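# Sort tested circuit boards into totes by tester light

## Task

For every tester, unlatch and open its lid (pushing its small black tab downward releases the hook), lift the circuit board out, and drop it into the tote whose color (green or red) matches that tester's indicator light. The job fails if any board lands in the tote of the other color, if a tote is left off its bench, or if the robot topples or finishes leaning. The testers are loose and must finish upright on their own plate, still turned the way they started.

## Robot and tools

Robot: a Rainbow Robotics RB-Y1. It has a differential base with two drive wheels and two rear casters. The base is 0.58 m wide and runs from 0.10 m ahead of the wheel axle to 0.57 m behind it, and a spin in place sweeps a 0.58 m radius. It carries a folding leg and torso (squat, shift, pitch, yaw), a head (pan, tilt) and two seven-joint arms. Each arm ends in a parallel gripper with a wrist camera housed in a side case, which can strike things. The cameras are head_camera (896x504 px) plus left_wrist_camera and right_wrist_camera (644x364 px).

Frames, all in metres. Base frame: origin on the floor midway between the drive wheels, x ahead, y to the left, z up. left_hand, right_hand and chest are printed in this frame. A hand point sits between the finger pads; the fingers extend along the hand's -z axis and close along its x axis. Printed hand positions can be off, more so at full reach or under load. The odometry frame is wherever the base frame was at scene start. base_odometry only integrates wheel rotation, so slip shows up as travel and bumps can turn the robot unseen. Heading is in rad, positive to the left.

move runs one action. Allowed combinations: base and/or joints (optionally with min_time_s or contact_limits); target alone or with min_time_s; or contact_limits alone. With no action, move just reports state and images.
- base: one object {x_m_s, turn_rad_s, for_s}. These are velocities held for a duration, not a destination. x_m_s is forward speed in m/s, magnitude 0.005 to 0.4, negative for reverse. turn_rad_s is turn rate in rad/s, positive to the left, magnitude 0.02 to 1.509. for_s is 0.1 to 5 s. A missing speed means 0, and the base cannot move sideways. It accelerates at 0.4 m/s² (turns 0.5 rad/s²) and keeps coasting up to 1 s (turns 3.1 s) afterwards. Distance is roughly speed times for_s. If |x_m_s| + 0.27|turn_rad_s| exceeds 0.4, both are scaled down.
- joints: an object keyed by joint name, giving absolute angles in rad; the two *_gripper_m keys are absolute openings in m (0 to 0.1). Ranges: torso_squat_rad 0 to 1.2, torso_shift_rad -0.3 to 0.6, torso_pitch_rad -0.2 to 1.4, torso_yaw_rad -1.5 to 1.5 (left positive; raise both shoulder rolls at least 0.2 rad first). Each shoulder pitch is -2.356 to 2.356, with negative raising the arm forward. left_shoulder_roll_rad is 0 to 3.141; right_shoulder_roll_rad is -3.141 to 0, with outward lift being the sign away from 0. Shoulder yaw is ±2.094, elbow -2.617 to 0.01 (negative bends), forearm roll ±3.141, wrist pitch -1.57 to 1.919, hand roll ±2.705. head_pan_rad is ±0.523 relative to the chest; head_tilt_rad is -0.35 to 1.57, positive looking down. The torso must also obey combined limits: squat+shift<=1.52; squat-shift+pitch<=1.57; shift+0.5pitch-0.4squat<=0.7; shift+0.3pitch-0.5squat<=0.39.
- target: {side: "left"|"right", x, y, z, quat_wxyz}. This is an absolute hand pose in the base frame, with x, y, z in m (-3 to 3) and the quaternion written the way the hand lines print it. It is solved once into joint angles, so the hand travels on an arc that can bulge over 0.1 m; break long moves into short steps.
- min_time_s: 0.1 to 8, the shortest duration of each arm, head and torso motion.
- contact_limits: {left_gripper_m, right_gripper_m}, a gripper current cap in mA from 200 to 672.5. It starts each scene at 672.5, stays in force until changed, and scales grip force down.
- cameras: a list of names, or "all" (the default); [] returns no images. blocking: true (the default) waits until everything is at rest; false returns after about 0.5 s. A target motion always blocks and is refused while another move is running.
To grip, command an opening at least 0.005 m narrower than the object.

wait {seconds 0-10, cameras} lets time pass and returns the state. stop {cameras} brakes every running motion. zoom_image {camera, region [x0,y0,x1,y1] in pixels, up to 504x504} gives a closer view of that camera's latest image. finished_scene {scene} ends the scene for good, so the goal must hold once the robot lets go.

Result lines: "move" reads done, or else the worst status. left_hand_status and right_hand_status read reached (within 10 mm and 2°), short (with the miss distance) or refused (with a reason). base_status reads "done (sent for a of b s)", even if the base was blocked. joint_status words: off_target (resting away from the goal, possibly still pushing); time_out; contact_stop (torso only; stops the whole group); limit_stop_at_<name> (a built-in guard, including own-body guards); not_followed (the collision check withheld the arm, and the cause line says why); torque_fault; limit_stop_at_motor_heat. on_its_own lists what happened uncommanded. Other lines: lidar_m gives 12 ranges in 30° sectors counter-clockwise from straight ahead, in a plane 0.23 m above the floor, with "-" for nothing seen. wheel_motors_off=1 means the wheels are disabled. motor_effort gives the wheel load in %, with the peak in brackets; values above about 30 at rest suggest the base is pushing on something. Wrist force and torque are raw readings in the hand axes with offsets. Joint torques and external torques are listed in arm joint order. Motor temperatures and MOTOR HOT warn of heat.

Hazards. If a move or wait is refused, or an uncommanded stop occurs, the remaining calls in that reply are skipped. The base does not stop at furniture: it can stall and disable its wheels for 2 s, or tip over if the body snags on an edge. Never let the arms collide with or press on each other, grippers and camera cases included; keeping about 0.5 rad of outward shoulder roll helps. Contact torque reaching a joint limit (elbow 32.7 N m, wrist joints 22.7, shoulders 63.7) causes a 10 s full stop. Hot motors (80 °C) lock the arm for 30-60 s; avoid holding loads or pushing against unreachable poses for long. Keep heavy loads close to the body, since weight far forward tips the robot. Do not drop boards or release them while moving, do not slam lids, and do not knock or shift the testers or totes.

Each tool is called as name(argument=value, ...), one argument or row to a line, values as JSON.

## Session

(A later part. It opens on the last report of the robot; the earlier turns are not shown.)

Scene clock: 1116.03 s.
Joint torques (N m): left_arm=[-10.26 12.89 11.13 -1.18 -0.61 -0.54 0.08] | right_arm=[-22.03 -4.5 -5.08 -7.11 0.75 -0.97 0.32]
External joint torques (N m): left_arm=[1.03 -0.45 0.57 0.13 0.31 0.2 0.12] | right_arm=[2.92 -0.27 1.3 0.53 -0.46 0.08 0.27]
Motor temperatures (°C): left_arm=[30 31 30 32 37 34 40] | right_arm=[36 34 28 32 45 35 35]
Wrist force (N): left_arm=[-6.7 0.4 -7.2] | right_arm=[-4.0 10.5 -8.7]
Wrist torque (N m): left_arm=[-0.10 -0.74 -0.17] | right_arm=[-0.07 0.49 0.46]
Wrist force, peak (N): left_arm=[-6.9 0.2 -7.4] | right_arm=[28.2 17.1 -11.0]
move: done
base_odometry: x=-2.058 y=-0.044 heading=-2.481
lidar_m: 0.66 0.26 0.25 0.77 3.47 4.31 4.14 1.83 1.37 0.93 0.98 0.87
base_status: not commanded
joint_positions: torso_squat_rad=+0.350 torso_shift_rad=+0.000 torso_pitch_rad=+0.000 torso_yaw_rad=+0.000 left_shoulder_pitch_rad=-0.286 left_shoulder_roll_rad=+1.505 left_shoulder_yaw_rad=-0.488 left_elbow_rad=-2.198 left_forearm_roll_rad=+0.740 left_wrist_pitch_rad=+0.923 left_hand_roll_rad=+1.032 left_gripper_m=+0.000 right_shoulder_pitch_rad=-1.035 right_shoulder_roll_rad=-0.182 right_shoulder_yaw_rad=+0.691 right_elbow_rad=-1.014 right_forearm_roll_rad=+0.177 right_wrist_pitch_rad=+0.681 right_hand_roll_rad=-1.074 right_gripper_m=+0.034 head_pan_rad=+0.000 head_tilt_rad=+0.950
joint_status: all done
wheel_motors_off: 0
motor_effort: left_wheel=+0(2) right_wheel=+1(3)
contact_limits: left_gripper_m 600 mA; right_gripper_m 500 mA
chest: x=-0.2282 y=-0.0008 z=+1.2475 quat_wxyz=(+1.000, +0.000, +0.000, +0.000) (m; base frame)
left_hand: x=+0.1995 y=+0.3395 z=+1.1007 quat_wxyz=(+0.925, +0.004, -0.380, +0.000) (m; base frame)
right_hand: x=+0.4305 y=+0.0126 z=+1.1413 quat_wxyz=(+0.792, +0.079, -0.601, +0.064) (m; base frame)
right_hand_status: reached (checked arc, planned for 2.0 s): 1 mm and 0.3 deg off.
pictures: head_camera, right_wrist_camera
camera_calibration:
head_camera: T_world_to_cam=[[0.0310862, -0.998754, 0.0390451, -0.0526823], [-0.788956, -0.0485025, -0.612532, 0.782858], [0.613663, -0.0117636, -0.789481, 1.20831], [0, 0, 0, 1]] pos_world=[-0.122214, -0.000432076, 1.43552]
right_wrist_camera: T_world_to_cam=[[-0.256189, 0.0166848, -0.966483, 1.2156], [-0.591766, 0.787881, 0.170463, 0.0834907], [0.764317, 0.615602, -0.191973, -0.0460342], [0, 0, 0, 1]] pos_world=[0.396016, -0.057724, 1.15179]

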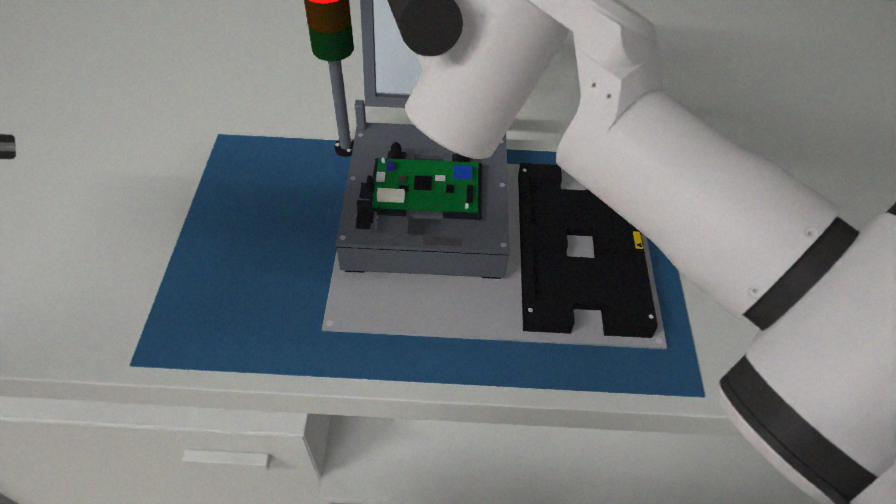

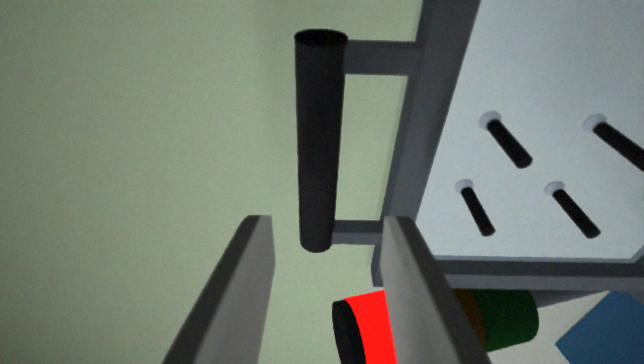

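move(
  target={"side":"right","x":0.3,"y":-0.1,"z":1.2,"quat_wxyz":[0.792,0.06,-0.602,0.05]},
  min_time_s=2.5,
  cameras=[],
)

move(
  target={"side":"right","x":0.2,"y":-0.32,"z":1.05,"quat_wxyz":[0.924,0,-0.383,0]},
  min_time_s=2.5,
  cameras=[],
)

move(
  target={"side":"left","x":0.24,"y":0.12,"z":1.15,"quat_wxyz":[0.924,0,-0.383,0]},
  min_time_s=2.5,
  cameras=[],
)

move(
  joints={"torso_pitch_rad":0.2,"left_gripper_m":0.085},
  cameras=["head_camera","left_wrist_camera"],
)

Scene clock: 1126.83 s.
Joint torques (N m): left_arm=[-10.53 12.61 11.38 -1.11 -0.65 -0.54 0.13] | right_arm=[-16.02 -5.09 -8.95 -5.86 0.93 -1.25 0.32]
External joint torques (N m): left_arm=[0.77 -0.74 0.82 0.2 0.26 0.2 0.17] | right_arm=[2.37 0.15 -0.27 0.42 -0.63 0.02 0.26]
Motor temperatures (°C): left_arm=[30 31 30 32 37 34 40] | right_arm=[36 34 28 32 45 35 35]
Wrist force (N): left_arm=[-6.7 0.3 -7.1] | right_arm=[-3.8 10.6 -8.5]
Wrist torque (N m): left_arm=[-0.09 -0.74 -0.17] | right_arm=[-0.09 0.51 0.46]
Wrist force, peak (N): left_arm=[-6.9 0.5 -7.2] | right_arm=[-3.5 11.2 -8.9]
move: done
base_odometry: x=-2.058 y=-0.044 heading=-2.481
lidar_m: 0.66 0.26 0.26 0.78 3.46 4.30 4.15 1.82 1.38 0.93 0.98 0.87
base_status: not commanded
joint_positions: torso_squat_rad=+0.350 torso_shift_rad=+0.000 torso_pitch_rad=+0.000 torso_yaw_rad=+0.000 left_shoulder_pitch_rad=-0.286 left_shoulder_roll_rad=+1.505 left_shoulder_yaw_rad=-0.488 left_elbow_rad=-2.198 left_forearm_roll_rad=+0.740 left_wrist_pitch_rad=+0.923 left_hand_roll_rad=+1.032 left_gripper_m=+0.000 right_shoulder_pitch_rad=-0.647 right_shoulder_roll_rad=-0.586 right_shoulder_yaw_rad=+0.584 right_elbow_rad=-2.062 right_forearm_roll_rad=+0.020 right_wrist_pitch_rad=+1.203 right_hand_roll_rad=-0.920 right_gripper_m=+0.034 head_pan_rad=+0.000 head_tilt_rad=+0.950
joint_status: all done
wheel_motors_off: 0
motor_effort: left_wheel=+1(2) right_wheel=+0(3)
contact_limits: left_gripper_m 600 mA; right_gripper_m 500 mA
chest: x=-0.2281 y=-0.0008 z=+1.2475 quat_wxyz=(+1.000, +0.000, +0.000, +0.000) (m; base frame)
left_hand: x=+0.1995 y=+0.3395 z=+1.1007 quat_wxyz=(+0.925, +0.004, -0.380, +0.000) (m; base frame)
right_hand: x=+0.3001 y=-0.0998 z=+1.2002 quat_wxyz=(+0.794, +0.060, -0.603, +0.050) (m; base frame)
right_hand_status: reached (checked arc, planned for 2.5 s): 0 mm and 0.0 deg off.
pictures: none
No camera images: "cameras" was empty.

Scene clock: 1129.67 s.
Joint torques (N m): left_arm=[-10.26 12.89 11.31 -1.22 -0.51 -0.5 0.11] | right_arm=[-9.24 -13.25 -10.52 -5.27 0.58 -1.41 0.4]
External joint torques (N m): left_arm=[1.03 -0.46 0.75 0.09 0.4 0.24 0.14] | right_arm=[2.27 -0.47 -0.69 0.25 -0.51 -0.28 0.36]
Motor temperatures (°C): left_arm=[30 31 30 32 37 34 40] | right_arm=[36 34 28 32 45 35 35]
Wrist force (N): left_arm=[-6.3 0.5 -7.1] | right_arm=[-2.3 10.7 -11.7]
Wrist torque (N m): left_arm=[-0.13 -0.69 -0.16] | right_arm=[-0.06 0.58 0.48]
Wrist force, peak (N): left_arm=[-6.6 0.5 -7.4] | right_arm=[-2.3 10.8 -11.7]
move: done
base_odometry: x=-2.058 y=-0.044 heading=-2.481
lidar_m: 0.66 0.26 0.26 0.77 3.46 4.30 4.13 1.84 1.38 0.92 0.99 0.86
base_status: not commanded
joint_positions: torso_squat_rad=+0.350 torso_shift_rad=+0.000 torso_pitch_rad=+0.000 torso_yaw_rad=+0.000 left_shoulder_pitch_rad=-0.286 left_shoulder_roll_rad=+1.505 left_shoulder_yaw_rad=-0.488 left_elbow_rad=-2.198 left_forearm_roll_rad=+0.740 left_wrist_pitch_rad=+0.923 left_hand_roll_rad=+1.032 left_gripper_m=+0.000 right_shoulder_pitch_rad=-0.073 right_shoulder_roll_rad=-1.025 right_shoulder_yaw_rad=+0.224 right_elbow_rad=-2.164 right_forearm_roll_rad=-0.546 right_wrist_pitch_rad=+1.137 right_hand_roll_rad=-0.714 right_gripper_m=+0.034 head_pan_rad=+0.000 head_tilt_rad=+0.950
joint_status: all done
wheel_motors_off: 0
motor_effort: left_wheel=+0(2) right_wheel=+0(3)
contact_limits: left_gripper_m 600 mA; right_gripper_m 500 mA
chest: x=-0.2281 y=-0.0008 z=+1.2475 quat_wxyz=(+1.000, +0.000, +0.000, +0.000) (m; base frame)
left_hand: x=+0.1995 y=+0.3395 z=+1.1007 quat_wxyz=(+0.925, +0.004, -0.380, +0.000) (m; base frame)
right_hand: x=+0.2001 y=-0.3200 z=+1.0503 quat_wxyz=(+0.924, -0.001, -0.383, -0.001) (m; base frame)
right_hand_status: reached (checked arc, planned for 2.5 s): 0 mm and 0.1 deg off.
pictures: none
No camera images: "cameras" was empty.

Scene clock: 1132.50 s.
Joint torques (N m): left_arm=[-17.55 4.54 8.58 -1.45 -0.98 -0.25 0.34] | right_arm=[-9.07 -13 -10.43 -5 0.57 -1.37 0.39]
External joint torques (N m): left_arm=[0.02 -1.38 -1.16 1.42 0.29 0.31 0.38] | right_arm=[2.44 -0.22 -0.6 0.52 -0.53 -0.24 0.35]
Motor temperatures (°C): left_arm=[30 31 30 32 37 34 40] | right_arm=[36 34 28 32 45 35 35]
Wrist force (N): left_arm=[-6.7 0.2 -7.1] | right_arm=[-2.4 11.0 -11.6]
Wrist torque (N m): left_arm=[-0.09 -0.74 -0.22] | right_arm=[-0.10 0.58 0.49]
Wrist force, peak (N): left_arm=[-6.8 0.2 -7.5] | right_arm=[-2.5 11.0 -11.8]
move: done
base_odometry: x=-2.058 y=-0.044 heading=-2.481
lidar_m: 0.67 0.25 0.26 0.78 3.46 4.30 4.14 1.83 1.38 0.92 0.98 0.87
base_status: not commanded
joint_positions: torso_squat_rad=+0.350 torso_shift_rad=+0.000 torso_pitch_rad=+0.000 torso_yaw_rad=+0.000 left_shoulder_pitch_rad=-0.949 left_shoulder_roll_rad=+0.770 left_shoulder_yaw_rad=-0.765 left_elbow_rad=-2.093 left_forearm_roll_rad=+0.564 left_wrist_pitch_rad=+1.669 left_hand_roll_rad=+1.185 left_gripper_m=+0.000 right_shoulder_pitch_rad=-0.073 right_shoulder_roll_rad=-1.025 right_shoulder_yaw_rad=+0.224 right_elbow_rad=-2.164 right_forearm_roll_rad=-0.546 right_wrist_pitch_rad=+1.137 right_hand_roll_rad=-0.714 right_gripper_m=+0.034 head_pan_rad=+0.000 head_tilt_rad=+0.950
joint_status: all done
wheel_motors_off: 0
motor_effort: left_wheel=+1(2) right_wheel=+0(2)
contact_limits: left_gripper_m 600 mA; right_gripper_m 500 mA
chest: x=-0.2281 y=-0.0008 z=+1.2475 quat_wxyz=(+1.000, +0.000, +0.000, +0.000) (m; base frame)
left_hand: x=+0.2396 y=+0.1201 z=+1.1503 quat_wxyz=(+0.924, +0.000, -0.383, +0.000) (m; base frame)
left_hand_status: reached (checked arc, planned for 2.5 s): 1 mm and 0.1 deg off.
right_hand: x=+0.2001 y=-0.3199 z=+1.0503 quat_wxyz=(+0.924, -0.001, -0.383, +0.000) (m; base frame)
pictures: none
No camera images: "cameras" was empty.

Scene clock: 1134.00 s.
Joint torques (N m): left_arm=[-15.81 4.1 8.29 -3.13 -0.77 -0.2 0.49] | right_arm=[-6.18 -12.96 -9.03 -5.53 0.41 -1.03 0.4]
External joint torques (N m): left_arm=[0.41 -1.62 -0.8 1.22 0.21 0.25 0.52] | right_arm=[2.25 -0.32 0.08 0.57 -0.52 -0.15 0.37]
Motor temperatures (°C): left_arm=[30 31 30 32 37 34 40] | right_arm=[36 34 28 32 45 35 35]
Wrist force (N): left_arm=[-5.9 0.1 -7.9] | right_arm=[-1.4 11.0 -12.0]
Wrist torque (N m): left_arm=[-0.08 -0.68 -0.20] | right_arm=[-0.11 0.64 0.49]
Wrist force, peak (N): left_arm=[-5.9 0.2 -8.3] | right_arm=[-1.3 11.2 -12.4]
move: done
base_odometry: x=-2.058 y=-0.044 heading=-2.481
lidar_m: 0.66 0.26 0.26 0.76 3.46 4.30 4.14 1.83 1.37 0.94 0.98 0.86
base_status: not commanded
joint_positions: torso_squat_rad=+0.350 torso_shift_rad=+0.000 torso_pitch_rad=+0.200 torso_yaw_rad=+0.000 left_shoulder_pitch_rad=-0.949 left_shoulder_roll_rad=+0.770 left_shoulder_yaw_rad=-0.765 left_elbow_rad=-2.093 left_forearm_roll_rad=+0.564 left_wrist_pitch_rad=+1.669 left_hand_roll_rad=+1.185 left_gripper_m=+0.085 right_shoulder_pitch_rad=-0.073 right_shoulder_roll_rad=-1.025 right_shoulder_yaw_rad=+0.224 right_elbow_rad=-2.164 right_forearm_roll_rad=-0.546 right_wrist_pitch_rad=+1.137 right_hand_roll_rad=-0.714 right_gripper_m=+0.034 head_pan_rad=+0.000 head_tilt_rad=+0.950
joint_status: all done
wheel_motors_off: 0
motor_effort: left_wheel=+0(2) right_wheel=+0(2)
contact_limits: left_gripper_m 600 mA; right_gripper_m 500 mA
chest: x=-0.1665 y=-0.0008 z=+1.2413 quat_wxyz=(+0.995, +0.000, +0.100, +0.000) (m; base frame)
left_hand: x=+0.2725 y=+0.1202 z=+1.0530 quat_wxyz=(+0.957, +0.000, -0.289, +0.000) (m; base frame)
right_hand: x=+0.2140 y=-0.3199 z=+0.9629 quat_wxyz=(+0.957, -0.001, -0.289, +0.000) (m; base frame)
pictures: head_camera, left_wrist_camera
camera_calibration:
head_camera: T_world_to_cam=[[0.0383758, -0.998748, 0.032077, -0.0444808], [-0.895036, -0.0486295, -0.443335, 0.600015], [0.44434, -0.0116967, -0.895782, 1.26938], [0, 0, 0, 1]] pos_world=[-0.0252955, -0.000399192, 1.40452]
left_wrist_camera: T_world_to_cam=[[0.839573, 0.015087, 0.543037, -0.803775], [-0.254755, -0.87195, 0.418094, -0.231776], [0.479809, -0.489362, -0.728222, 0.763926], [0, 0, 0, 1]] pos_world=[0.249243, 0.183866, 1.08969]

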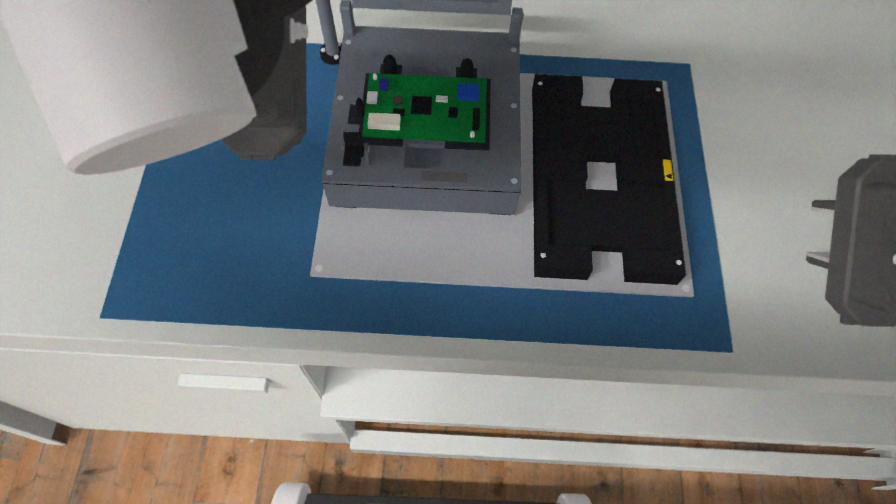

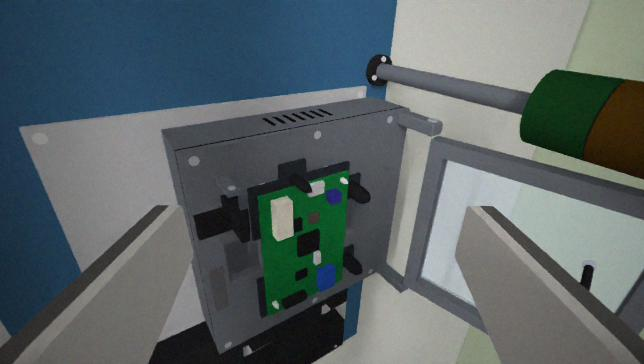

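move(
  target={"side":"left","x":0.335,"y":0.022,"z":1.03,"quat_wxyz":[1,0,0,0]},
  min_time_s=2.5,
  cameras=["head_camera","left_wrist_camera"],
)

Scene clock: 1143.63 s.
Joint torques (N m): left_arm=[-22.46 6.32 5.82 -3.77 0.05 -0.23 -0.03] | right_arm=[-6.57 -12.93 -9.27 -5.32 0.42 -1.09 0.4]
External joint torques (N m): left_arm=[1.46 -0.42 1.29 1.45 0.03 -0.14 -0.03] | right_arm=[1.86 -0.29 -0.16 0.78 -0.5 -0.2 0.36]
Motor temperatures (°C): left_arm=[30 31 30 32 37 34 40] | right_arm=[35 34 29 32 45 35 35]
Wrist force (N): left_arm=[-2.1 0.1 -9.2] | right_arm=[-1.5 10.8 -12.3]
Wrist torque (N m): left_arm=[-0.07 -0.46 -0.21] | right_arm=[-0.06 0.65 0.50]
Wrist force, peak (N): left_arm=[-6.0 0.5 -8.2] | right_arm=[-1.6 11.1 -12.4]
move: done
base_odometry: x=-2.058 y=-0.044 heading=-2.481
lidar_m: 0.66 0.25 0.27 0.78 3.46 4.30 4.15 1.83 1.38 0.94 0.98 0.86
base_status: not commanded
joint_positions: torso_squat_rad=+0.350 torso_shift_rad=+0.000 torso_pitch_rad=+0.200 torso_yaw_rad=+0.000 left_shoulder_pitch_rad=-1.535 left_shoulder_roll_rad=+0.200 left_shoulder_yaw_rad=-0.683 left_elbow_rad=-0.624 left_forearm_roll_rad=+0.941 left_wrist_pitch_rad=+1.642 left_hand_roll_rad=+0.648 left_gripper_m=+0.085 right_shoulder_pitch_rad=-0.073 right_shoulder_roll_rad=-1.025 right_shoulder_yaw_rad=+0.224 right_elbow_rad=-2.164 right_forearm_roll_rad=-0.547 right_wrist_pitch_rad=+1.137 right_hand_roll_rad=-0.714 right_gripper_m=+0.034 head_pan_rad=+0.000 head_tilt_rad=+0.950
joint_status: all done
wheel_motors_off: 0
motor_effort: left_wheel=+1(2) right_wheel=-1(2)
contact_limits: left_gripper_m 600 mA; right_gripper_m 500 mA
chest: x=-0.1665 y=-0.0007 z=+1.2413 quat_wxyz=(+0.995, +0.000, +0.100, +0.000) (m; base frame)
left_hand: x=+0.3345 y=+0.0223 z=+1.0301 quat_wxyz=(+1.000, -0.001, -0.003, +0.000) (m; base frame)
left_hand_status: reached (checked arc, planned for 2.5 s): 1 mm and 0.4 deg off.
right_hand: x=+0.2139 y=-0.3199 z=+0.9629 quat_wxyz=(+0.957, -0.001, -0.289, +0.000) (m; base frame)
pictures: head_camera, left_wrist_camera
camera_calibration:
head_camera: T_world_to_cam=[[0.0383639, -0.998747, 0.0321466, -0.0445362], [-0.895026, -0.0486499, -0.443353, 0.600025], [0.444362, -0.0117633, -0.89577, 1.26938], [0, 0, 0, 1]] pos_world=[-0.0253168, -0.000357158, 1.40453]
left_wrist_camera: T_world_to_cam=[[0.999857, 0.0157437, -0.00614591, -0.329778], [0.0167346, -0.871379, 0.490326, -0.457026], [0.00236412, -0.490358, -0.871518, 0.976937], [0, 0, 0, 1]] pos_world=[0.335069, 0.0859987, 1.07348]

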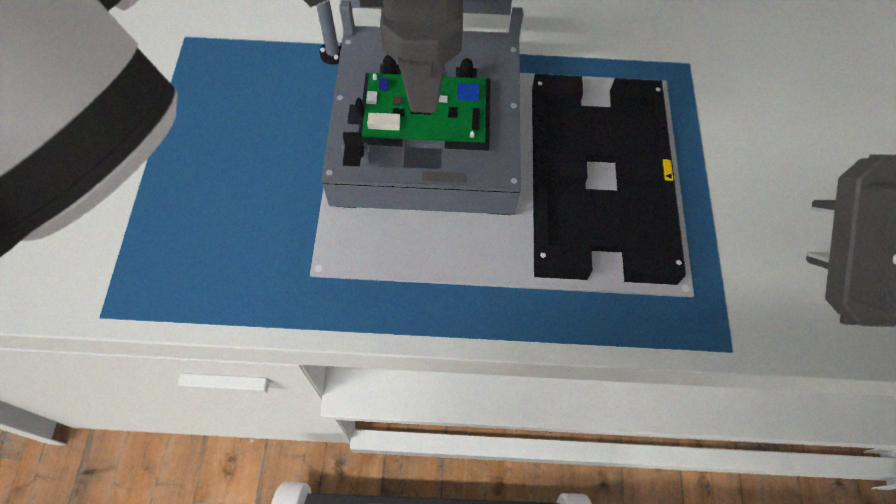

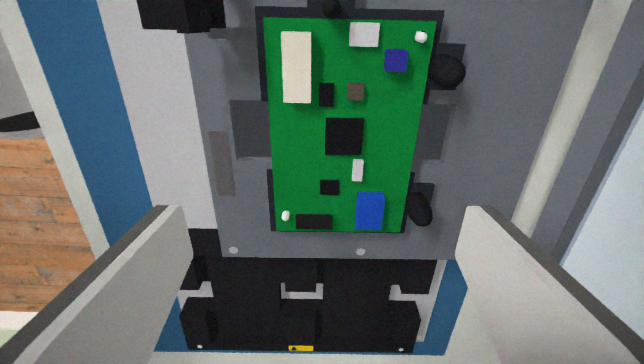

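move(
  target={"side":"left","x":0.347,"y":0.024,"z":0.985,"quat_wxyz":[1,0,0,0]},
  min_time_s=2,
  cameras=["head_camera","left_wrist_camera"],
)

zoom_image(
  camera="head_camera",
  region=[300, 0, 600, 200],
)

Scene clock: 1154.20 s.
Joint torques (N m): left_arm=[-23.56 5.27 1.37 -3.57 0.12 -0.42 -0.24] | right_arm=[-6.66 -12.67 -9.31 -5.37 0.35 -1.08 0.39]
External joint torques (N m): left_arm=[0.4 -1.72 -0.71 1.52 0.11 -0.27 -0.24] | right_arm=[1.78 -0.03 -0.19 0.73 -0.57 -0.2 0.36]
Motor temperatures (°C): left_arm=[30 31 29 32 37 34 40] | right_arm=[35 34 29 32 45 35 35]
Wrist force (N): left_arm=[-2.0 0.7 -8.9] | right_arm=[-1.3 10.7 -12.4]
Wrist torque (N m): left_arm=[-0.11 -0.43 -0.21] | right_arm=[-0.07 0.66 0.49]
Wrist force, peak (N): left_arm=[-2.3 0.6 -9.4] | right_arm=[-1.4 11.2 -12.4]
move: short
base_odometry: x=-2.058 y=-0.044 heading=-2.481
lidar_m: 0.67 0.26 0.27 0.77 3.46 4.30 4.14 1.84 1.37 0.93 0.99 0.86
base_status: not commanded
joint_positions: torso_squat_rad=+0.350 torso_shift_rad=+0.000 torso_pitch_rad=+0.200 torso_yaw_rad=+0.000 left_shoulder_pitch_rad=-1.586 left_shoulder_roll_rad=+0.082 left_shoulder_yaw_rad=-0.683 left_elbow_rad=-0.267 left_forearm_roll_rad=+0.927 left_wrist_pitch_rad=+1.419 left_hand_roll_rad=+0.488 left_gripper_m=+0.085 right_shoulder_pitch_rad=-0.073 right_shoulder_roll_rad=-1.025 right_shoulder_yaw_rad=+0.224 right_elbow_rad=-2.164 right_forearm_roll_rad=-0.547 right_wrist_pitch_rad=+1.137 right_hand_roll_rad=-0.714 right_gripper_m=+0.034 head_pan_rad=+0.000 head_tilt_rad=+0.950
joint_status: all done
wheel_motors_off: 0
motor_effort: left_wheel=+0(2) right_wheel=+0(3)
contact_limits: left_gripper_m 600 mA; right_gripper_m 500 mA
chest: x=-0.1665 y=-0.0007 z=+1.2413 quat_wxyz=(+0.995, +0.000, +0.100, +0.000) (m; base frame)
left_hand: x=+0.3465 y=+0.0243 z=+0.9852 quat_wxyz=(+1.000, -0.007, -0.018, +0.000) (m; base frame)
left_hand_status: short (checked arc, as near as the solve gets, planned for 2.0 s): 1 mm and 2.2 deg off. The place is met; only the turn is off.
right_hand: x=+0.2139 y=-0.3199 z=+0.9629 quat_wxyz=(+0.957, -0.001, -0.289, +0.000) (m; base frame)
pictures: head_camera, left_wrist_camera
camera_calibration:
head_camera: T_world_to_cam=[[0.0383641, -0.998747, 0.0321462, -0.044536], [-0.895026, -0.0486499, -0.443353, 0.600025], [0.444361, -0.0117628, -0.89577, 1.26938], [0, 0, 0, 1]] pos_world=[-0.0253166, -0.000357439, 1.40453]
left_wrist_camera: T_world_to_cam=[[0.99962, 0.0157993, 0.0225735, -0.370353], [0.00236384, -0.865423, 0.501036, -0.439116], [0.0274516, -0.500793, -0.865132, 0.923977], [0, 0, 0, 1]] pos_world=[0.345885, 0.0885512, 1.02773]

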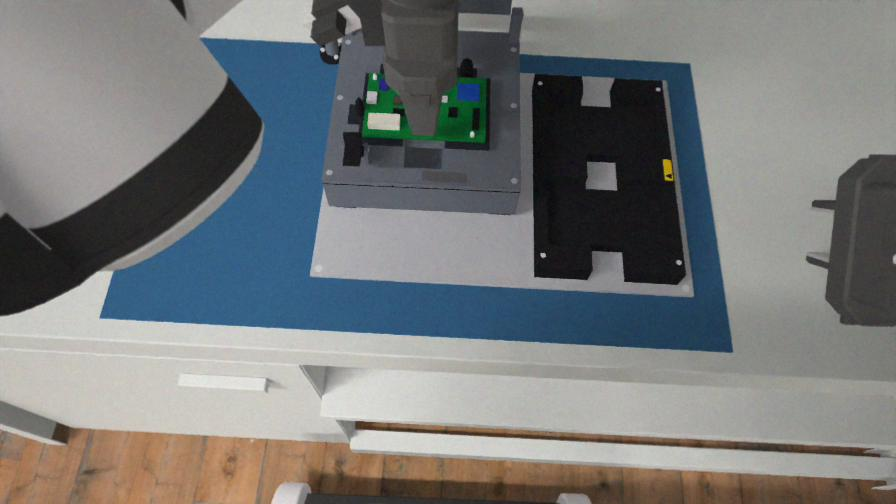

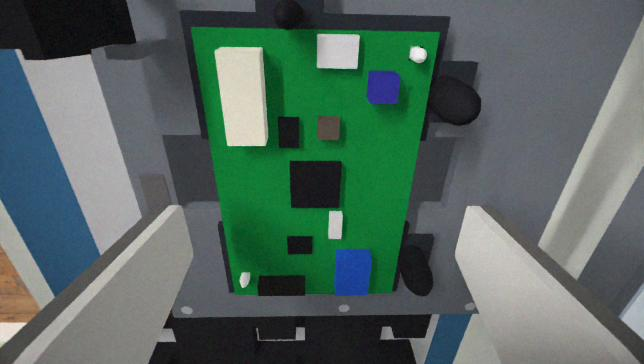

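Scaled by 1.680 from the camera's 896x504 image, which has a finer 1280x720 frame.

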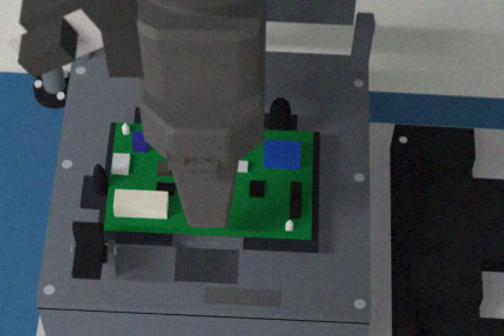

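move(
  target={"side":"left","x":0.33,"y":0.024,"z":1.0,"quat_wxyz":[1,0,0,0]},
  min_time_s=1.5,
  cameras=[],
)

move(
  base={"x_m_s":0.04,"for_s":0.5},
  cameras=[],
)

move(
  target={"side":"left","x":0.328,"y":0.024,"z":0.97,"quat_wxyz":[1,0,0,0]},
  min_time_s=1.5,
  cameras=["head_camera","left_wrist_camera"],
)

zoom_image(
  camera="head_camera",
  region=[300, 0, 600, 200],
)

Scene clock: 1166.73 s.
Joint torques (N m): left_arm=[-21.4 7.15 2.63 -5.46 0.1 0.2 0.36] | right_arm=[-6.44 -12.9 -9.39 -5.35 0.43 -1.14 0.32]
External joint torques (N m): left_arm=[2.32 0.82 -1.51 -0.16 0.08 0.26 0.36] | right_arm=[2 -0.26 -0.28 0.75 -0.49 -0.25 0.29]
Motor temperatures (°C): left_arm=[30 31 29 32 37 34 40] | right_arm=[35 34 29 32 45 35 35]
Wrist force (N): left_arm=[-2.0 0.2 -8.7] | right_arm=[-1.1 10.9 -12.2]
Wrist torque (N m): left_arm=[-0.07 -0.43 -0.19] | right_arm=[-0.11 0.67 0.49]
Wrist force, peak (N): left_arm=[-2.1 0.6 -9.4] | right_arm=[-1.4 11.0 -12.5]
move: done
base_odometry: x=-2.058 y=-0.044 heading=-2.481
lidar_m: 0.67 0.25 0.26 0.77 3.46 4.31 4.15 1.83 1.36 0.93 0.99 0.86
base_status: not commanded
joint_positions: torso_squat_rad=+0.350 torso_shift_rad=+0.000 torso_pitch_rad=+0.200 torso_yaw_rad=+0.000 left_shoulder_pitch_rad=-1.497 left_shoulder_roll_rad=+0.170 left_shoulder_yaw_rad=-0.694 left_elbow_rad=-0.575 left_forearm_roll_rad=+0.922 left_wrist_pitch_rad=+1.587 left_hand_roll_rad=+0.625 left_gripper_m=+0.085 right_shoulder_pitch_rad=-0.073 right_shoulder_roll_rad=-1.025 right_shoulder_yaw_rad=+0.224 right_elbow_rad=-2.164 right_forearm_roll_rad=-0.547 right_wrist_pitch_rad=+1.137 right_hand_roll_rad=-0.714 right_gripper_m=+0.034 head_pan_rad=+0.000 head_tilt_rad=+0.950
joint_status: all done
wheel_motors_off: 0
motor_effort: left_wheel=+1(1) right_wheel=+0(2)
contact_limits: left_gripper_m 600 mA; right_gripper_m 500 mA
chest: x=-0.1665 y=-0.0007 z=+1.2413 quat_wxyz=(+0.995, +0.000, +0.100, +0.000) (m; base frame)
left_hand: x=+0.3298 y=+0.0239 z=+1.0001 quat_wxyz=(+1.000, +0.001, +0.003, +0.000) (m; base frame)
left_hand_status: reached (checked arc, planned for 1.5 s): 0 mm and 0.4 deg off.
right_hand: x=+0.2139 y=-0.3199 z=+0.9629 quat_wxyz=(+0.957, -0.001, -0.289, +0.000) (m; base frame)
pictures: none
No camera images: "cameras" was empty.

Scene clock: 1168.03 s.
Joint torques (N m): left_arm=[-22.09 6.9 3.18 -5.12 0.18 0.18 0.32] | right_arm=[-6.84 -12.87 -9.16 -5.42 0.37 -1.07 0.42]
External joint torques (N m): left_arm=[1.63 0.57 -0.97 0.18 0.15 0.24 0.32] | right_arm=[1.6 -0.23 -0.04 0.68 -0.55 -0.19 0.39]
Motor temperatures (°C): left_arm=[30 31 29 32 37 34 40] | right_arm=[35 34 29 32 45 35 35]
Wrist force (N): left_arm=[-1.7 0.4 -9.2] | right_arm=[-1.3 10.8 -12.0]
Wrist torque (N m): left_arm=[-0.10 -0.41 -0.21] | right_arm=[-0.08 0.67 0.50]
Wrist force, peak (N): left_arm=[-1.6 0.4 -9.4] | right_arm=[-1.4 11.0 -12.5]
move: done
base_odometry: x=-2.074 y=-0.056 heading=-2.481
lidar_m: 0.67 0.25 0.24 0.68 3.46 4.31 4.16 1.83 1.37 0.94 0.99 0.85
base_status: done (sent for 0.5 of 0.5 s)
joint_positions: torso_squat_rad=+0.350 torso_shift_rad=+0.000 torso_pitch_rad=+0.200 torso_yaw_rad=+0.000 left_shoulder_pitch_rad=-1.497 left_shoulder_roll_rad=+0.170 left_shoulder_yaw_rad=-0.694 left_elbow_rad=-0.575 left_forearm_roll_rad=+0.922 left_wrist_pitch_rad=+1.587 left_hand_roll_rad=+0.625 left_gripper_m=+0.085 right_shoulder_pitch_rad=-0.073 right_shoulder_roll_rad=-1.025 right_shoulder_yaw_rad=+0.224 right_elbow_rad=-2.164 right_forearm_roll_rad=-0.547 right_wrist_pitch_rad=+1.137 right_hand_roll_rad=-0.714 right_gripper_m=+0.034 head_pan_rad=+0.000 head_tilt_rad=+0.950
joint_status: not commanded
wheel_motors_off: 0
motor_effort: left_wheel=+1(19) right_wheel=-2(20)
contact_limits: left_gripper_m 600 mA; right_gripper_m 500 mA
chest: x=-0.1666 y=-0.0007 z=+1.2413 quat_wxyz=(+0.995, +0.000, +0.100, +0.000) (m; base frame)
left_hand: x=+0.3298 y=+0.0240 z=+1.0001 quat_wxyz=(+1.000, +0.001, +0.003, +0.000) (m; base frame)
right_hand: x=+0.2139 y=-0.3199 z=+0.9629 quat_wxyz=(+0.957, -0.001, -0.289, +0.000) (m; base frame)
pictures: none
No camera images: "cameras" was empty.

Scene clock: 1169.87 s.
Joint torques (N m): left_arm=[-20.96 4.05 2.66 -3.67 0.06 -0.46 -0.25] | right_arm=[-6.98 -12.96 -9.41 -5.36 0.43 -1.12 0.25]
External joint torques (N m): left_arm=[2.52 -1.84 -1.13 1.66 0.04 -0.38 -0.25] | right_arm=[1.46 -0.32 -0.3 0.74 -0.49 -0.23 0.22]
Motor temperatures (°C): left_arm=[30 31 29 32 37 34 40] | right_arm=[35 34 29 32 45 35 35]
Wrist force (N): left_arm=[-2.0 0.5 -8.9] | right_arm=[-1.2 10.6 -12.1]
Wrist torque (N m): left_arm=[-0.07 -0.43 -0.17] | right_arm=[-0.05 0.68 0.49]
Wrist force, peak (N): left_arm=[-1.7 0.3 -9.5] | right_arm=[-1.5 11.1 -12.4]
move: done
base_odometry: x=-2.074 y=-0.056 heading=-2.481
lidar_m: 0.66 0.25 0.24 0.69 3.46 4.32 4.17 1.83 1.38 0.93 0.98 0.85
base_status: not commanded
joint_positions: torso_squat_rad=+0.350 torso_shift_rad=+0.000 torso_pitch_rad=+0.200 torso_yaw_rad=+0.000 left_shoulder_pitch_rad=-1.459 left_shoulder_roll_rad=+0.142 left_shoulder_yaw_rad=-0.710 left_elbow_rad=-0.528 left_forearm_roll_rad=+0.903 left_wrist_pitch_rad=+1.508 left_hand_roll_rad=+0.607 left_gripper_m=+0.085 right_shoulder_pitch_rad=-0.073 right_shoulder_roll_rad=-1.025 right_shoulder_yaw_rad=+0.224 right_elbow_rad=-2.164 right_forearm_roll_rad=-0.547 right_wrist_pitch_rad=+1.137 right_hand_roll_rad=-0.714 right_gripper_m=+0.034 head_pan_rad=+0.000 head_tilt_rad=+0.950
joint_status: all done
wheel_motors_off: 0
motor_effort: left_wheel=+1(2) right_wheel=-1(3)
contact_limits: left_gripper_m 600 mA; right_gripper_m 500 mA
chest: x=-0.1666 y=-0.0007 z=+1.2413 quat_wxyz=(+0.995, +0.000, +0.100, +0.000) (m; base frame)
left_hand: x=+0.3280 y=+0.0242 z=+0.9704 quat_wxyz=(+1.000, +0.000, -0.001, +0.000) (m; base frame)
left_hand_status: reached (checked arc, planned for 1.5 s): 0 mm and 0.2 deg off.
right_hand: x=+0.2139 y=-0.3199 z=+0.9629 quat_wxyz=(+0.957, -0.001, -0.289, +0.000) (m; base frame)
pictures: head_camera, left_wrist_camera
camera_calibration:
head_camera: T_world_to_cam=[[0.0383625, -0.998747, 0.0321491, -0.0445384], [-0.894996, -0.0486506, -0.443412, 0.600076], [0.444421, -0.0117629, -0.895741, 1.26937], [0, 0, 0, 1]] pos_world=[-0.0253591, -0.000356991, 1.40454]
left_wrist_camera: T_world_to_cam=[[0.999828, 0.0157266, -0.0097831, -0.32017], [0.0185023, -0.871955, 0.489236, -0.425459], [-0.000836402, -0.489333, -0.872097, 0.927384], [0, 0, 0, 1]] pos_world=[0.328763, 0.0878535, 1.01379]

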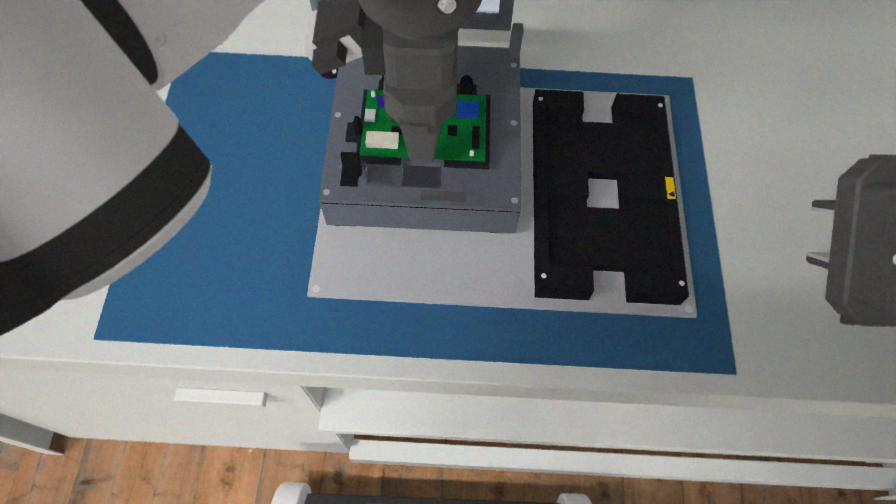

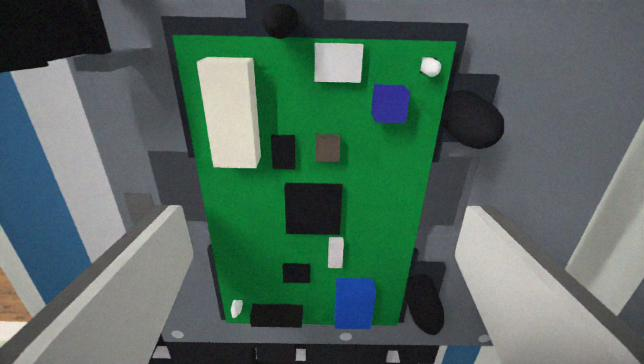

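Scaled by 1.680 from the camera's 896x504 image, which has a finer 1280x720 frame.

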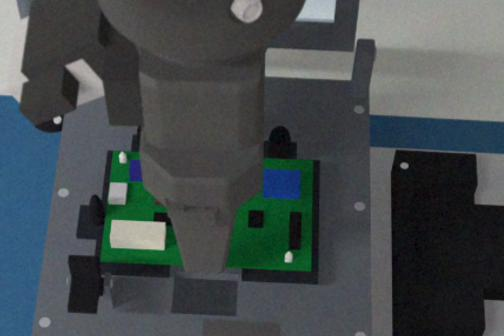

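move(
  target={"side":"left","x":0.327,"y":0.024,"z":0.956,"quat_wxyz":[1,0,0,0]},
  min_time_s=1.5,
  cameras=["left_wrist_camera"],
)

move(
  target={"side":"left","x":0.327,"y":0.024,"z":0.945,"quat_wxyz":[1,0,0,0]},
  min_time_s=1.5,
  cameras=["head_camera","left_wrist_camera"],
)

zoom_image(
  camera="head_camera",
  region=[300, 0, 600, 200],
)

Scene clock: 1179.17 s.
Joint torques (N m): left_arm=[-23.04 4.21 1.9 -3.71 0.05 -0.4 -0.34] | right_arm=[-7.05 -12.73 -9.16 -5.38 0.49 -1 0.33]
External joint torques (N m): left_arm=[0.35 -1.59 -1.36 1.56 0.04 -0.32 -0.34] | right_arm=[1.39 -0.09 -0.05 0.72 -0.43 -0.11 0.3]
Motor temperatures (°C): left_arm=[30 31 29 32 37 34 40] | right_arm=[34 34 29 32 45 35 35]
Wrist force (N): left_arm=[-1.9 0.3 -9.2] | right_arm=[-1.3 10.5 -12.4]
Wrist torque (N m): left_arm=[-0.09 -0.41 -0.17] | right_arm=[-0.05 0.67 0.48]
Wrist force, peak (N): left_arm=[-2.0 0.5 -9.3] | right_arm=[-1.5 11.2 -12.3]
move: done
base_odometry: x=-2.074 y=-0.056 heading=-2.481
lidar_m: 0.66 0.25 0.24 0.69 3.46 4.32 4.16 1.84 1.37 0.93 0.98 0.85
base_status: not commanded
joint_positions: torso_squat_rad=+0.350 torso_shift_rad=+0.000 torso_pitch_rad=+0.200 torso_yaw_rad=+0.000 left_shoulder_pitch_rad=-1.462 left_shoulder_roll_rad=+0.111 left_shoulder_yaw_rad=-0.713 left_elbow_rad=-0.450 left_forearm_roll_rad=+0.900 left_wrist_pitch_rad=+1.458 left_hand_roll_rad=+0.576 left_gripper_m=+0.085 right_shoulder_pitch_rad=-0.073 right_shoulder_roll_rad=-1.025 right_shoulder_yaw_rad=+0.224 right_elbow_rad=-2.164 right_forearm_roll_rad=-0.547 right_wrist_pitch_rad=+1.137 right_hand_roll_rad=-0.714 right_gripper_m=+0.034 head_pan_rad=+0.000 head_tilt_rad=+0.950
joint_status: all done
wheel_motors_off: 0
motor_effort: left_wheel=+1(2) right_wheel=-2(4)
contact_limits: left_gripper_m 600 mA; right_gripper_m 500 mA
chest: x=-0.1666 y=-0.0007 z=+1.2413 quat_wxyz=(+0.995, +0.000, +0.100, +0.000) (m; base frame)
left_hand: x=+0.3269 y=+0.0242 z=+0.9561 quat_wxyz=(+1.000, +0.000, -0.001, +0.000) (m; base frame)
left_hand_status: reached (checked arc, planned for 1.5 s): 0 mm and 0.1 deg off.
right_hand: x=+0.2139 y=-0.3199 z=+0.9629 quat_wxyz=(+0.957, -0.001, -0.289, +0.000) (m; base frame)
pictures: left_wrist_camera
camera_calibration:
left_wrist_camera: T_world_to_cam=[[0.999814, 0.0158998, -0.0109059, -0.318153], [0.0192027, -0.871972, 0.489179, -0.418603], [-0.00173184, -0.489297, -0.872115, 0.915225], [0, 0, 0, 1]] pos_world=[0.327717, 0.0878659, 0.999484]

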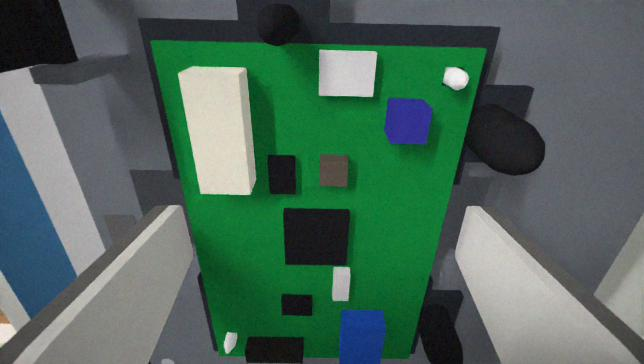

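Scene clock: 1181.00 s.
Joint torques (N m): left_arm=[-22.93 4.02 1.6 -3.69 0.05 -0.45 -0.25] | right_arm=[-7.09 -12.65 -9.27 -5.41 0.42 -1.03 0.23]
External joint torques (N m): left_arm=[0.37 -1.71 -1.28 1.53 0.03 -0.37 -0.25] | right_arm=[1.34 -0.01 -0.16 0.69 -0.5 -0.14 0.2]
Motor temperatures (°C): left_arm=[30 31 29 32 37 34 40] | right_arm=[34 34 29 32 45 35 35]
Wrist force (N): left_arm=[-2.0 0.4 -8.7] | right_arm=[-1.3 11.2 -12.4]
Wrist torque (N m): left_arm=[-0.09 -0.44 -0.20] | right_arm=[-0.14 0.65 0.50]
Wrist force, peak (N): left_arm=[-2.1 0.3 -9.3] | right_arm=[-1.3 11.2 -12.4]
move: done
base_odometry: x=-2.074 y=-0.056 heading=-2.481
lidar_m: 0.68 0.26 0.24 0.69 3.45 4.31 4.16 1.83 1.38 0.92 0.98 0.85
base_status: not commanded
joint_positions: torso_squat_rad=+0.350 torso_shift_rad=+0.000 torso_pitch_rad=+0.200 torso_yaw_rad=+0.000 left_shoulder_pitch_rad=-1.462 left_shoulder_roll_rad=+0.090 left_shoulder_yaw_rad=-0.715 left_elbow_rad=-0.396 left_forearm_roll_rad=+0.896 left_wrist_pitch_rad=+1.418 left_hand_roll_rad=+0.555 left_gripper_m=+0.085 right_shoulder_pitch_rad=-0.073 right_shoulder_roll_rad=-1.025 right_shoulder_yaw_rad=+0.224 right_elbow_rad=-2.164 right_forearm_roll_rad=-0.547 right_wrist_pitch_rad=+1.137 right_hand_roll_rad=-0.714 right_gripper_m=+0.034 head_pan_rad=+0.000 head_tilt_rad=+0.950
joint_status: all done
wheel_motors_off: 0
motor_effort: left_wheel=+0(1) right_wheel=-2(4)
contact_limits: left_gripper_m 600 mA; right_gripper_m 500 mA
chest: x=-0.1666 y=-0.0007 z=+1.2413 quat_wxyz=(+0.995, +0.000, +0.100, +0.000) (m; base frame)
left_hand: x=+0.3264 y=+0.0246 z=+0.9455 quat_wxyz=(+1.000, -0.001, -0.003, +0.000) (m; base frame)
left_hand_status: reached (checked arc, planned for 1.5 s): 1 mm and 0.3 deg off.
right_hand: x=+0.2139 y=-0.3199 z=+0.9629 quat_wxyz=(+0.957, -0.001, -0.289, +0.000) (m; base frame)
pictures: head_camera, left_wrist_camera
camera_calibration:
head_camera: T_world_to_cam=[[0.0383629, -0.998747, 0.032149, -0.0445383], [-0.894996, -0.0486509, -0.443413, 0.600077], [0.444421, -0.0117627, -0.895741, 1.26937], [0, 0, 0, 1]] pos_world=[-0.0253591, -0.000357045, 1.40454]
left_wrist_camera: T_world_to_cam=[[0.999849, 0.015782, -0.00732575, -0.321168], [0.0173474, -0.871668, 0.48979, -0.413043], [0.00134424, -0.489843, -0.87181, 0.904886], [0, 0, 0, 1]] pos_world=[0.327068, 0.0882842, 0.98884]

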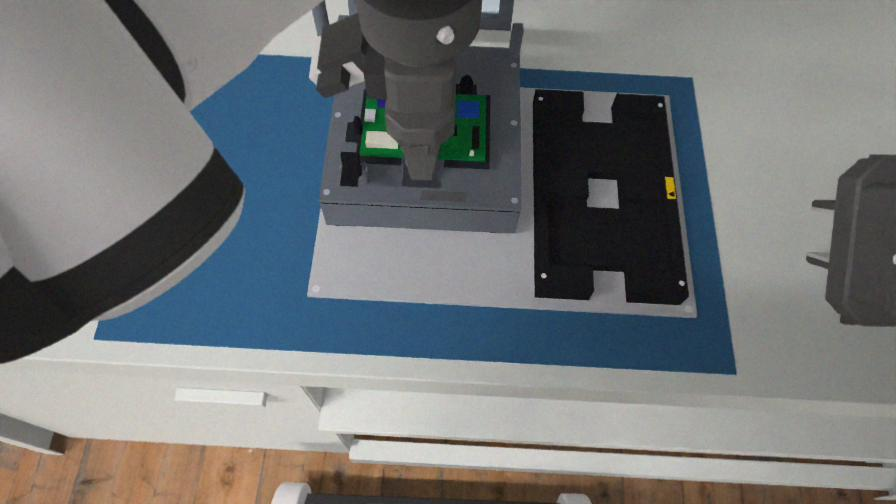

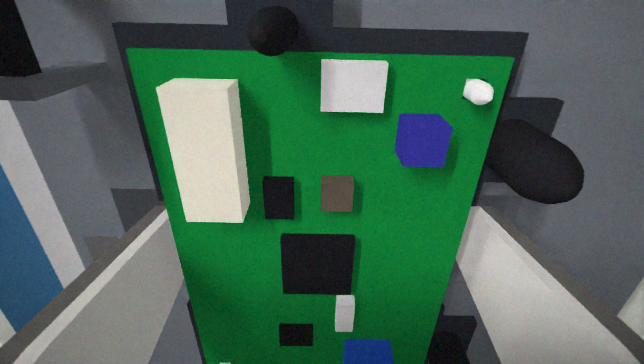

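Scaled by 1.680 from the camera's 896x504 image, which has a finer 1280x720 frame.

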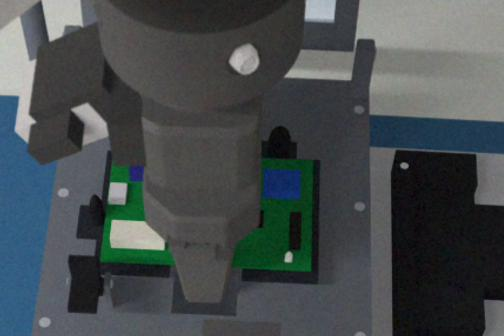

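move(
  joints={"left_gripper_m":0.055},
  contact_limits={"left_gripper_m":450},
  cameras=["left_wrist_camera"],
)

move(
  contact_limits={"left_gripper_m":600},
  cameras=[],
)

move(
  target={"side":"left","x":0.3264,"y":0.0246,"z":0.951,"quat_wxyz":[1,-0.001,-0.003,0]},
  min_time_s=1.5,
  cameras=["head_camera","left_wrist_camera"],
)

Scene clock: 1188.17 s.
Joint torques (N m): left_arm=[-24.48 7.16 1.74 -4.47 -1.06 -3.13 -0.06] | right_arm=[-7.05 -12.84 -9.34 -5.43 0.39 -1.06 0.28]
External joint torques (N m): left_arm=[-1.19 1.44 -1.14 0.74 -1.08 -3.05 -0.06] | right_arm=[1.39 -0.2 -0.22 0.67 -0.53 -0.17 0.25]
Motor temperatures (°C): left_arm=[31 31 29 32 37 34 40] | right_arm=[34 34 29 32 45 35 35]
Wrist force (N): left_arm=[-16.4 2.8 -4.4] | right_arm=[-1.4 10.9 -12.2]
Wrist torque (N m): left_arm=[-0.06 -0.17 -0.44] | right_arm=[-0.08 0.63 0.48]
Wrist force, peak (N): left_arm=[-21.0 3.2 -4.1] | right_arm=[-1.4 11.1 -12.5]
move: off_target
base_odometry: x=-2.074 y=-0.056 heading=-2.481
lidar_m: 0.67 0.24 0.24 0.69 3.46 4.32 4.16 1.83 1.38 0.94 0.99 0.84
base_status: not commanded
joint_positions: torso_squat_rad=+0.350 torso_shift_rad=+0.000 torso_pitch_rad=+0.200 torso_yaw_rad=+0.000 left_shoulder_pitch_rad=-1.462 left_shoulder_roll_rad=+0.089 left_shoulder_yaw_rad=-0.715 left_elbow_rad=-0.396 left_forearm_roll_rad=+0.897 left_wrist_pitch_rad=+1.419 left_hand_roll_rad=+0.555 left_gripper_m=+0.071 right_shoulder_pitch_rad=-0.073 right_shoulder_roll_rad=-1.025 right_shoulder_yaw_rad=+0.224 right_elbow_rad=-2.164 right_forearm_roll_rad=-0.547 right_wrist_pitch_rad=+1.137 right_hand_roll_rad=-0.714 right_gripper_m=+0.034 head_pan_rad=+0.000 head_tilt_rad=+0.950
joint_status: left_gripper_m off_target (ended at +0.071, target +0.055)
wheel_motors_off: 0
motor_effort: left_wheel=+2(3) right_wheel=-1(2)
contact_limits: left_gripper_m 450 mA; right_gripper_m 500 mA
chest: x=-0.1668 y=-0.0007 z=+1.2413 quat_wxyz=(+0.995, +0.000, +0.100, +0.000) (m; base frame)
left_hand: x=+0.3258 y=+0.0244 z=+0.9453 quat_wxyz=(+1.000, -0.001, -0.002, +0.000) (m; base frame)
right_hand: x=+0.2138 y=-0.3199 z=+0.9630 quat_wxyz=(+0.957, -0.001, -0.289, +0.000) (m; base frame)
pictures: left_wrist_camera
camera_calibration:
left_wrist_camera: T_world_to_cam=[[0.999846, 0.0153612, -0.00846867, -0.319464], [0.0175404, -0.871733, 0.489666, -0.413089], [0.000139448, -0.48974, -0.871869, 0.905094], [0, 0, 0, 1]] pos_world=[0.326534, 0.0880644, 0.988694]

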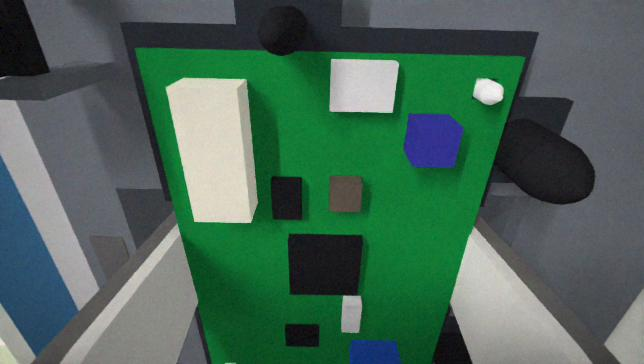

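Scene clock: 1188.47 s.
Joint torques (N m): left_arm=[-24.22 6.89 1.86 -4.52 -1.02 -3.23 -0.1] | right_arm=[-6.87 -12.74 -9.35 -5.51 0.43 -1.08 0.35]
External joint torques (N m): left_arm=[-0.93 1.17 -1.02 0.69 -1.04 -3.14 -0.1] | right_arm=[1.56 -0.1 -0.23 0.59 -0.5 -0.19 0.32]
Motor temperatures (°C): left_arm=[31 31 29 32 37 34 40] | right_arm=[34 34 29 32 45 35 35]
Wrist force (N): left_arm=[-15.8 2.6 -4.6] | right_arm=[-1.3 10.9 -12.2]
Wrist torque (N m): left_arm=[-0.04 -0.18 -0.46] | right_arm=[-0.09 0.67 0.49]
Wrist force, peak (N): left_arm=[-16.9 2.9 -4.8] | right_arm=[-1.3 10.9 -12.3]
base_odometry: x=-2.074 y=-0.056 heading=-2.481
lidar_m: 0.66 0.25 0.25 0.69 3.46 4.32 4.16 1.83 1.38 0.92 0.98 0.84
base_status: not commanded
joint_positions: torso_squat_rad=+0.350 torso_shift_rad=+0.000 torso_pitch_rad=+0.200 torso_yaw_rad=+0.000 left_shoulder_pitch_rad=-1.462 left_shoulder_roll_rad=+0.089 left_shoulder_yaw_rad=-0.715 left_elbow_rad=-0.396 left_forearm_roll_rad=+0.897 left_wrist_pitch_rad=+1.419 left_hand_roll_rad=+0.555 left_gripper_m=+0.071 right_shoulder_pitch_rad=-0.073 right_shoulder_roll_rad=-1.025 right_shoulder_yaw_rad=+0.224 right_elbow_rad=-2.164 right_forearm_roll_rad=-0.547 right_wrist_pitch_rad=+1.137 right_hand_roll_rad=-0.714 right_gripper_m=+0.034 head_pan_rad=+0.000 head_tilt_rad=+0.950
joint_status: not commanded
wheel_motors_off: 0
motor_effort: left_wheel=+1(3) right_wheel=+0(2)
contact_limits: left_gripper_m 600 mA; right_gripper_m 500 mA
chest: x=-0.1668 y=-0.0007 z=+1.2413 quat_wxyz=(+0.995, +0.000, +0.100, +0.000) (m; base frame)
left_hand: x=+0.3258 y=+0.0244 z=+0.9453 quat_wxyz=(+1.000, -0.001, -0.002, +0.000) (m; base frame)
right_hand: x=+0.2138 y=-0.3199 z=+0.9630 quat_wxyz=(+0.957, -0.001, -0.289, +0.000) (m; base frame)
pictures: none
No camera images: "cameras" was empty.

Scene clock: 1190.30 s.
Joint torques (N m): left_arm=[-26.63 10.48 4.64 -6.21 -0.63 -1.87 0.84] | right_arm=[-7.03 -13 -9.3 -5.51 0.36 -1.06 0.29]
External joint torques (N m): left_arm=[-3.3 4.74 1.54 -0.96 -0.65 -1.79 0.84] | right_arm=[1.4 -0.36 -0.19 0.59 -0.57 -0.18 0.26]
Motor temperatures (°C): left_arm=[31 31 29 32 37 34 40] | right_arm=[34 34 29 32 45 35 35]
Wrist force (N): left_arm=[-12.0 0.4 -14.3] | right_arm=[-1.4 11.0 -12.3]
Wrist torque (N m): left_arm=[0.10 -0.42 -0.61] | right_arm=[-0.10 0.65 0.48]
Wrist force, peak (N): left_arm=[-13.6 4.4 -18.7] | right_arm=[-1.7 11.0 -12.6]
move: done
base_odometry: x=-2.074 y=-0.056 heading=-2.481
lidar_m: 0.66 0.24 0.25 0.69 3.46 4.33 4.16 1.84 1.37 0.92 0.99 0.84
base_status: not commanded
joint_positions: torso_squat_rad=+0.350 torso_shift_rad=+0.000 torso_pitch_rad=+0.200 torso_yaw_rad=+0.000 left_shoulder_pitch_rad=-1.459 left_shoulder_roll_rad=+0.101 left_shoulder_yaw_rad=-0.715 left_elbow_rad=-0.429 left_forearm_roll_rad=+0.897 left_wrist_pitch_rad=+1.441 left_hand_roll_rad=+0.567 left_gripper_m=+0.071 right_shoulder_pitch_rad=-0.073 right_shoulder_roll_rad=-1.025 right_shoulder_yaw_rad=+0.224 right_elbow_rad=-2.164 right_forearm_roll_rad=-0.547 right_wrist_pitch_rad=+1.137 right_hand_roll_rad=-0.714 right_gripper_m=+0.034 head_pan_rad=+0.000 head_tilt_rad=+0.950
joint_status: all done
wheel_motors_off: 0
motor_effort: left_wheel=+2(3) right_wheel=-2(2)
contact_limits: left_gripper_m 600 mA; right_gripper_m 500 mA
chest: x=-0.1667 y=-0.0007 z=+1.2413 quat_wxyz=(+0.995, +0.000, +0.100, +0.000) (m; base frame)
left_hand: x=+0.3258 y=+0.0243 z=+0.9501 quat_wxyz=(+1.000, +0.000, -0.001, +0.000) (m; base frame)
left_hand_status: reached (checked arc, planned for 1.5 s): 1 mm and 0.3 deg off.
right_hand: x=+0.2138 y=-0.3199 z=+0.9630 quat_wxyz=(+0.957, -0.001, -0.289, +0.000) (m; base frame)
pictures: head_camera, left_wrist_camera
camera_calibration:
head_camera: T_world_to_cam=[[0.0383803, -0.998746, 0.032149, -0.0445308], [-0.894941, -0.048668, -0.443522, 0.600109], [0.44453, -0.011749, -0.895687, 1.26938], [0, 0, 0, 1]] pos_world=[-0.0255049, -0.000354983, 1.40456]
left_wrist_camera: T_world_to_cam=[[0.999835, 0.0145594, -0.010873, -0.317086], [0.0180168, -0.872152, 0.488903, -0.414904], [-0.00236484, -0.489018, -0.87227, 0.910483], [0, 0, 0, 1]] pos_world=[0.326662, 0.0879998, 0.993587]

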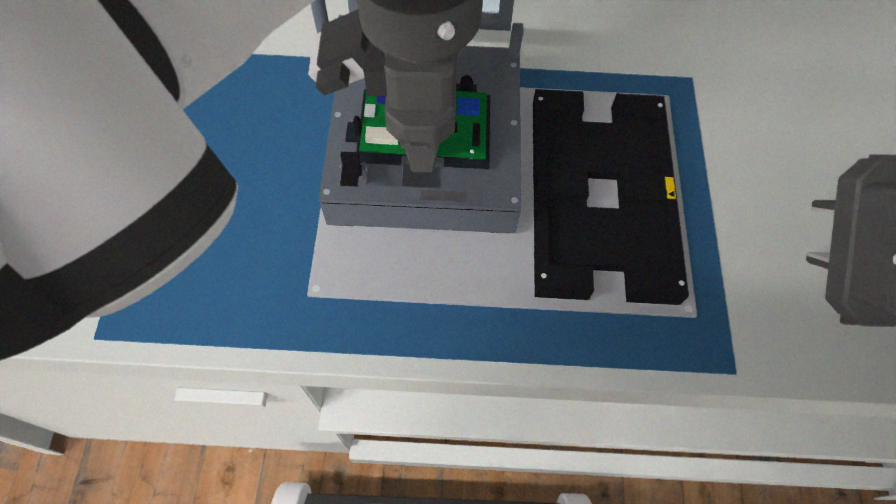

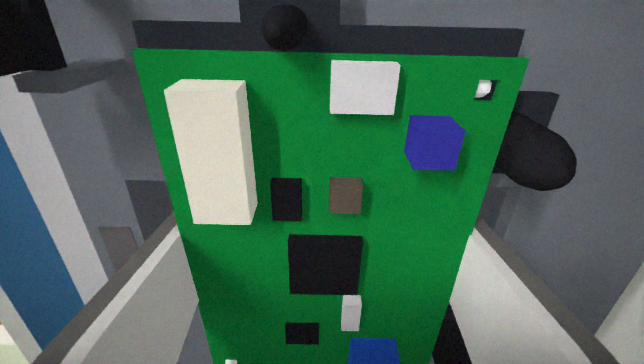

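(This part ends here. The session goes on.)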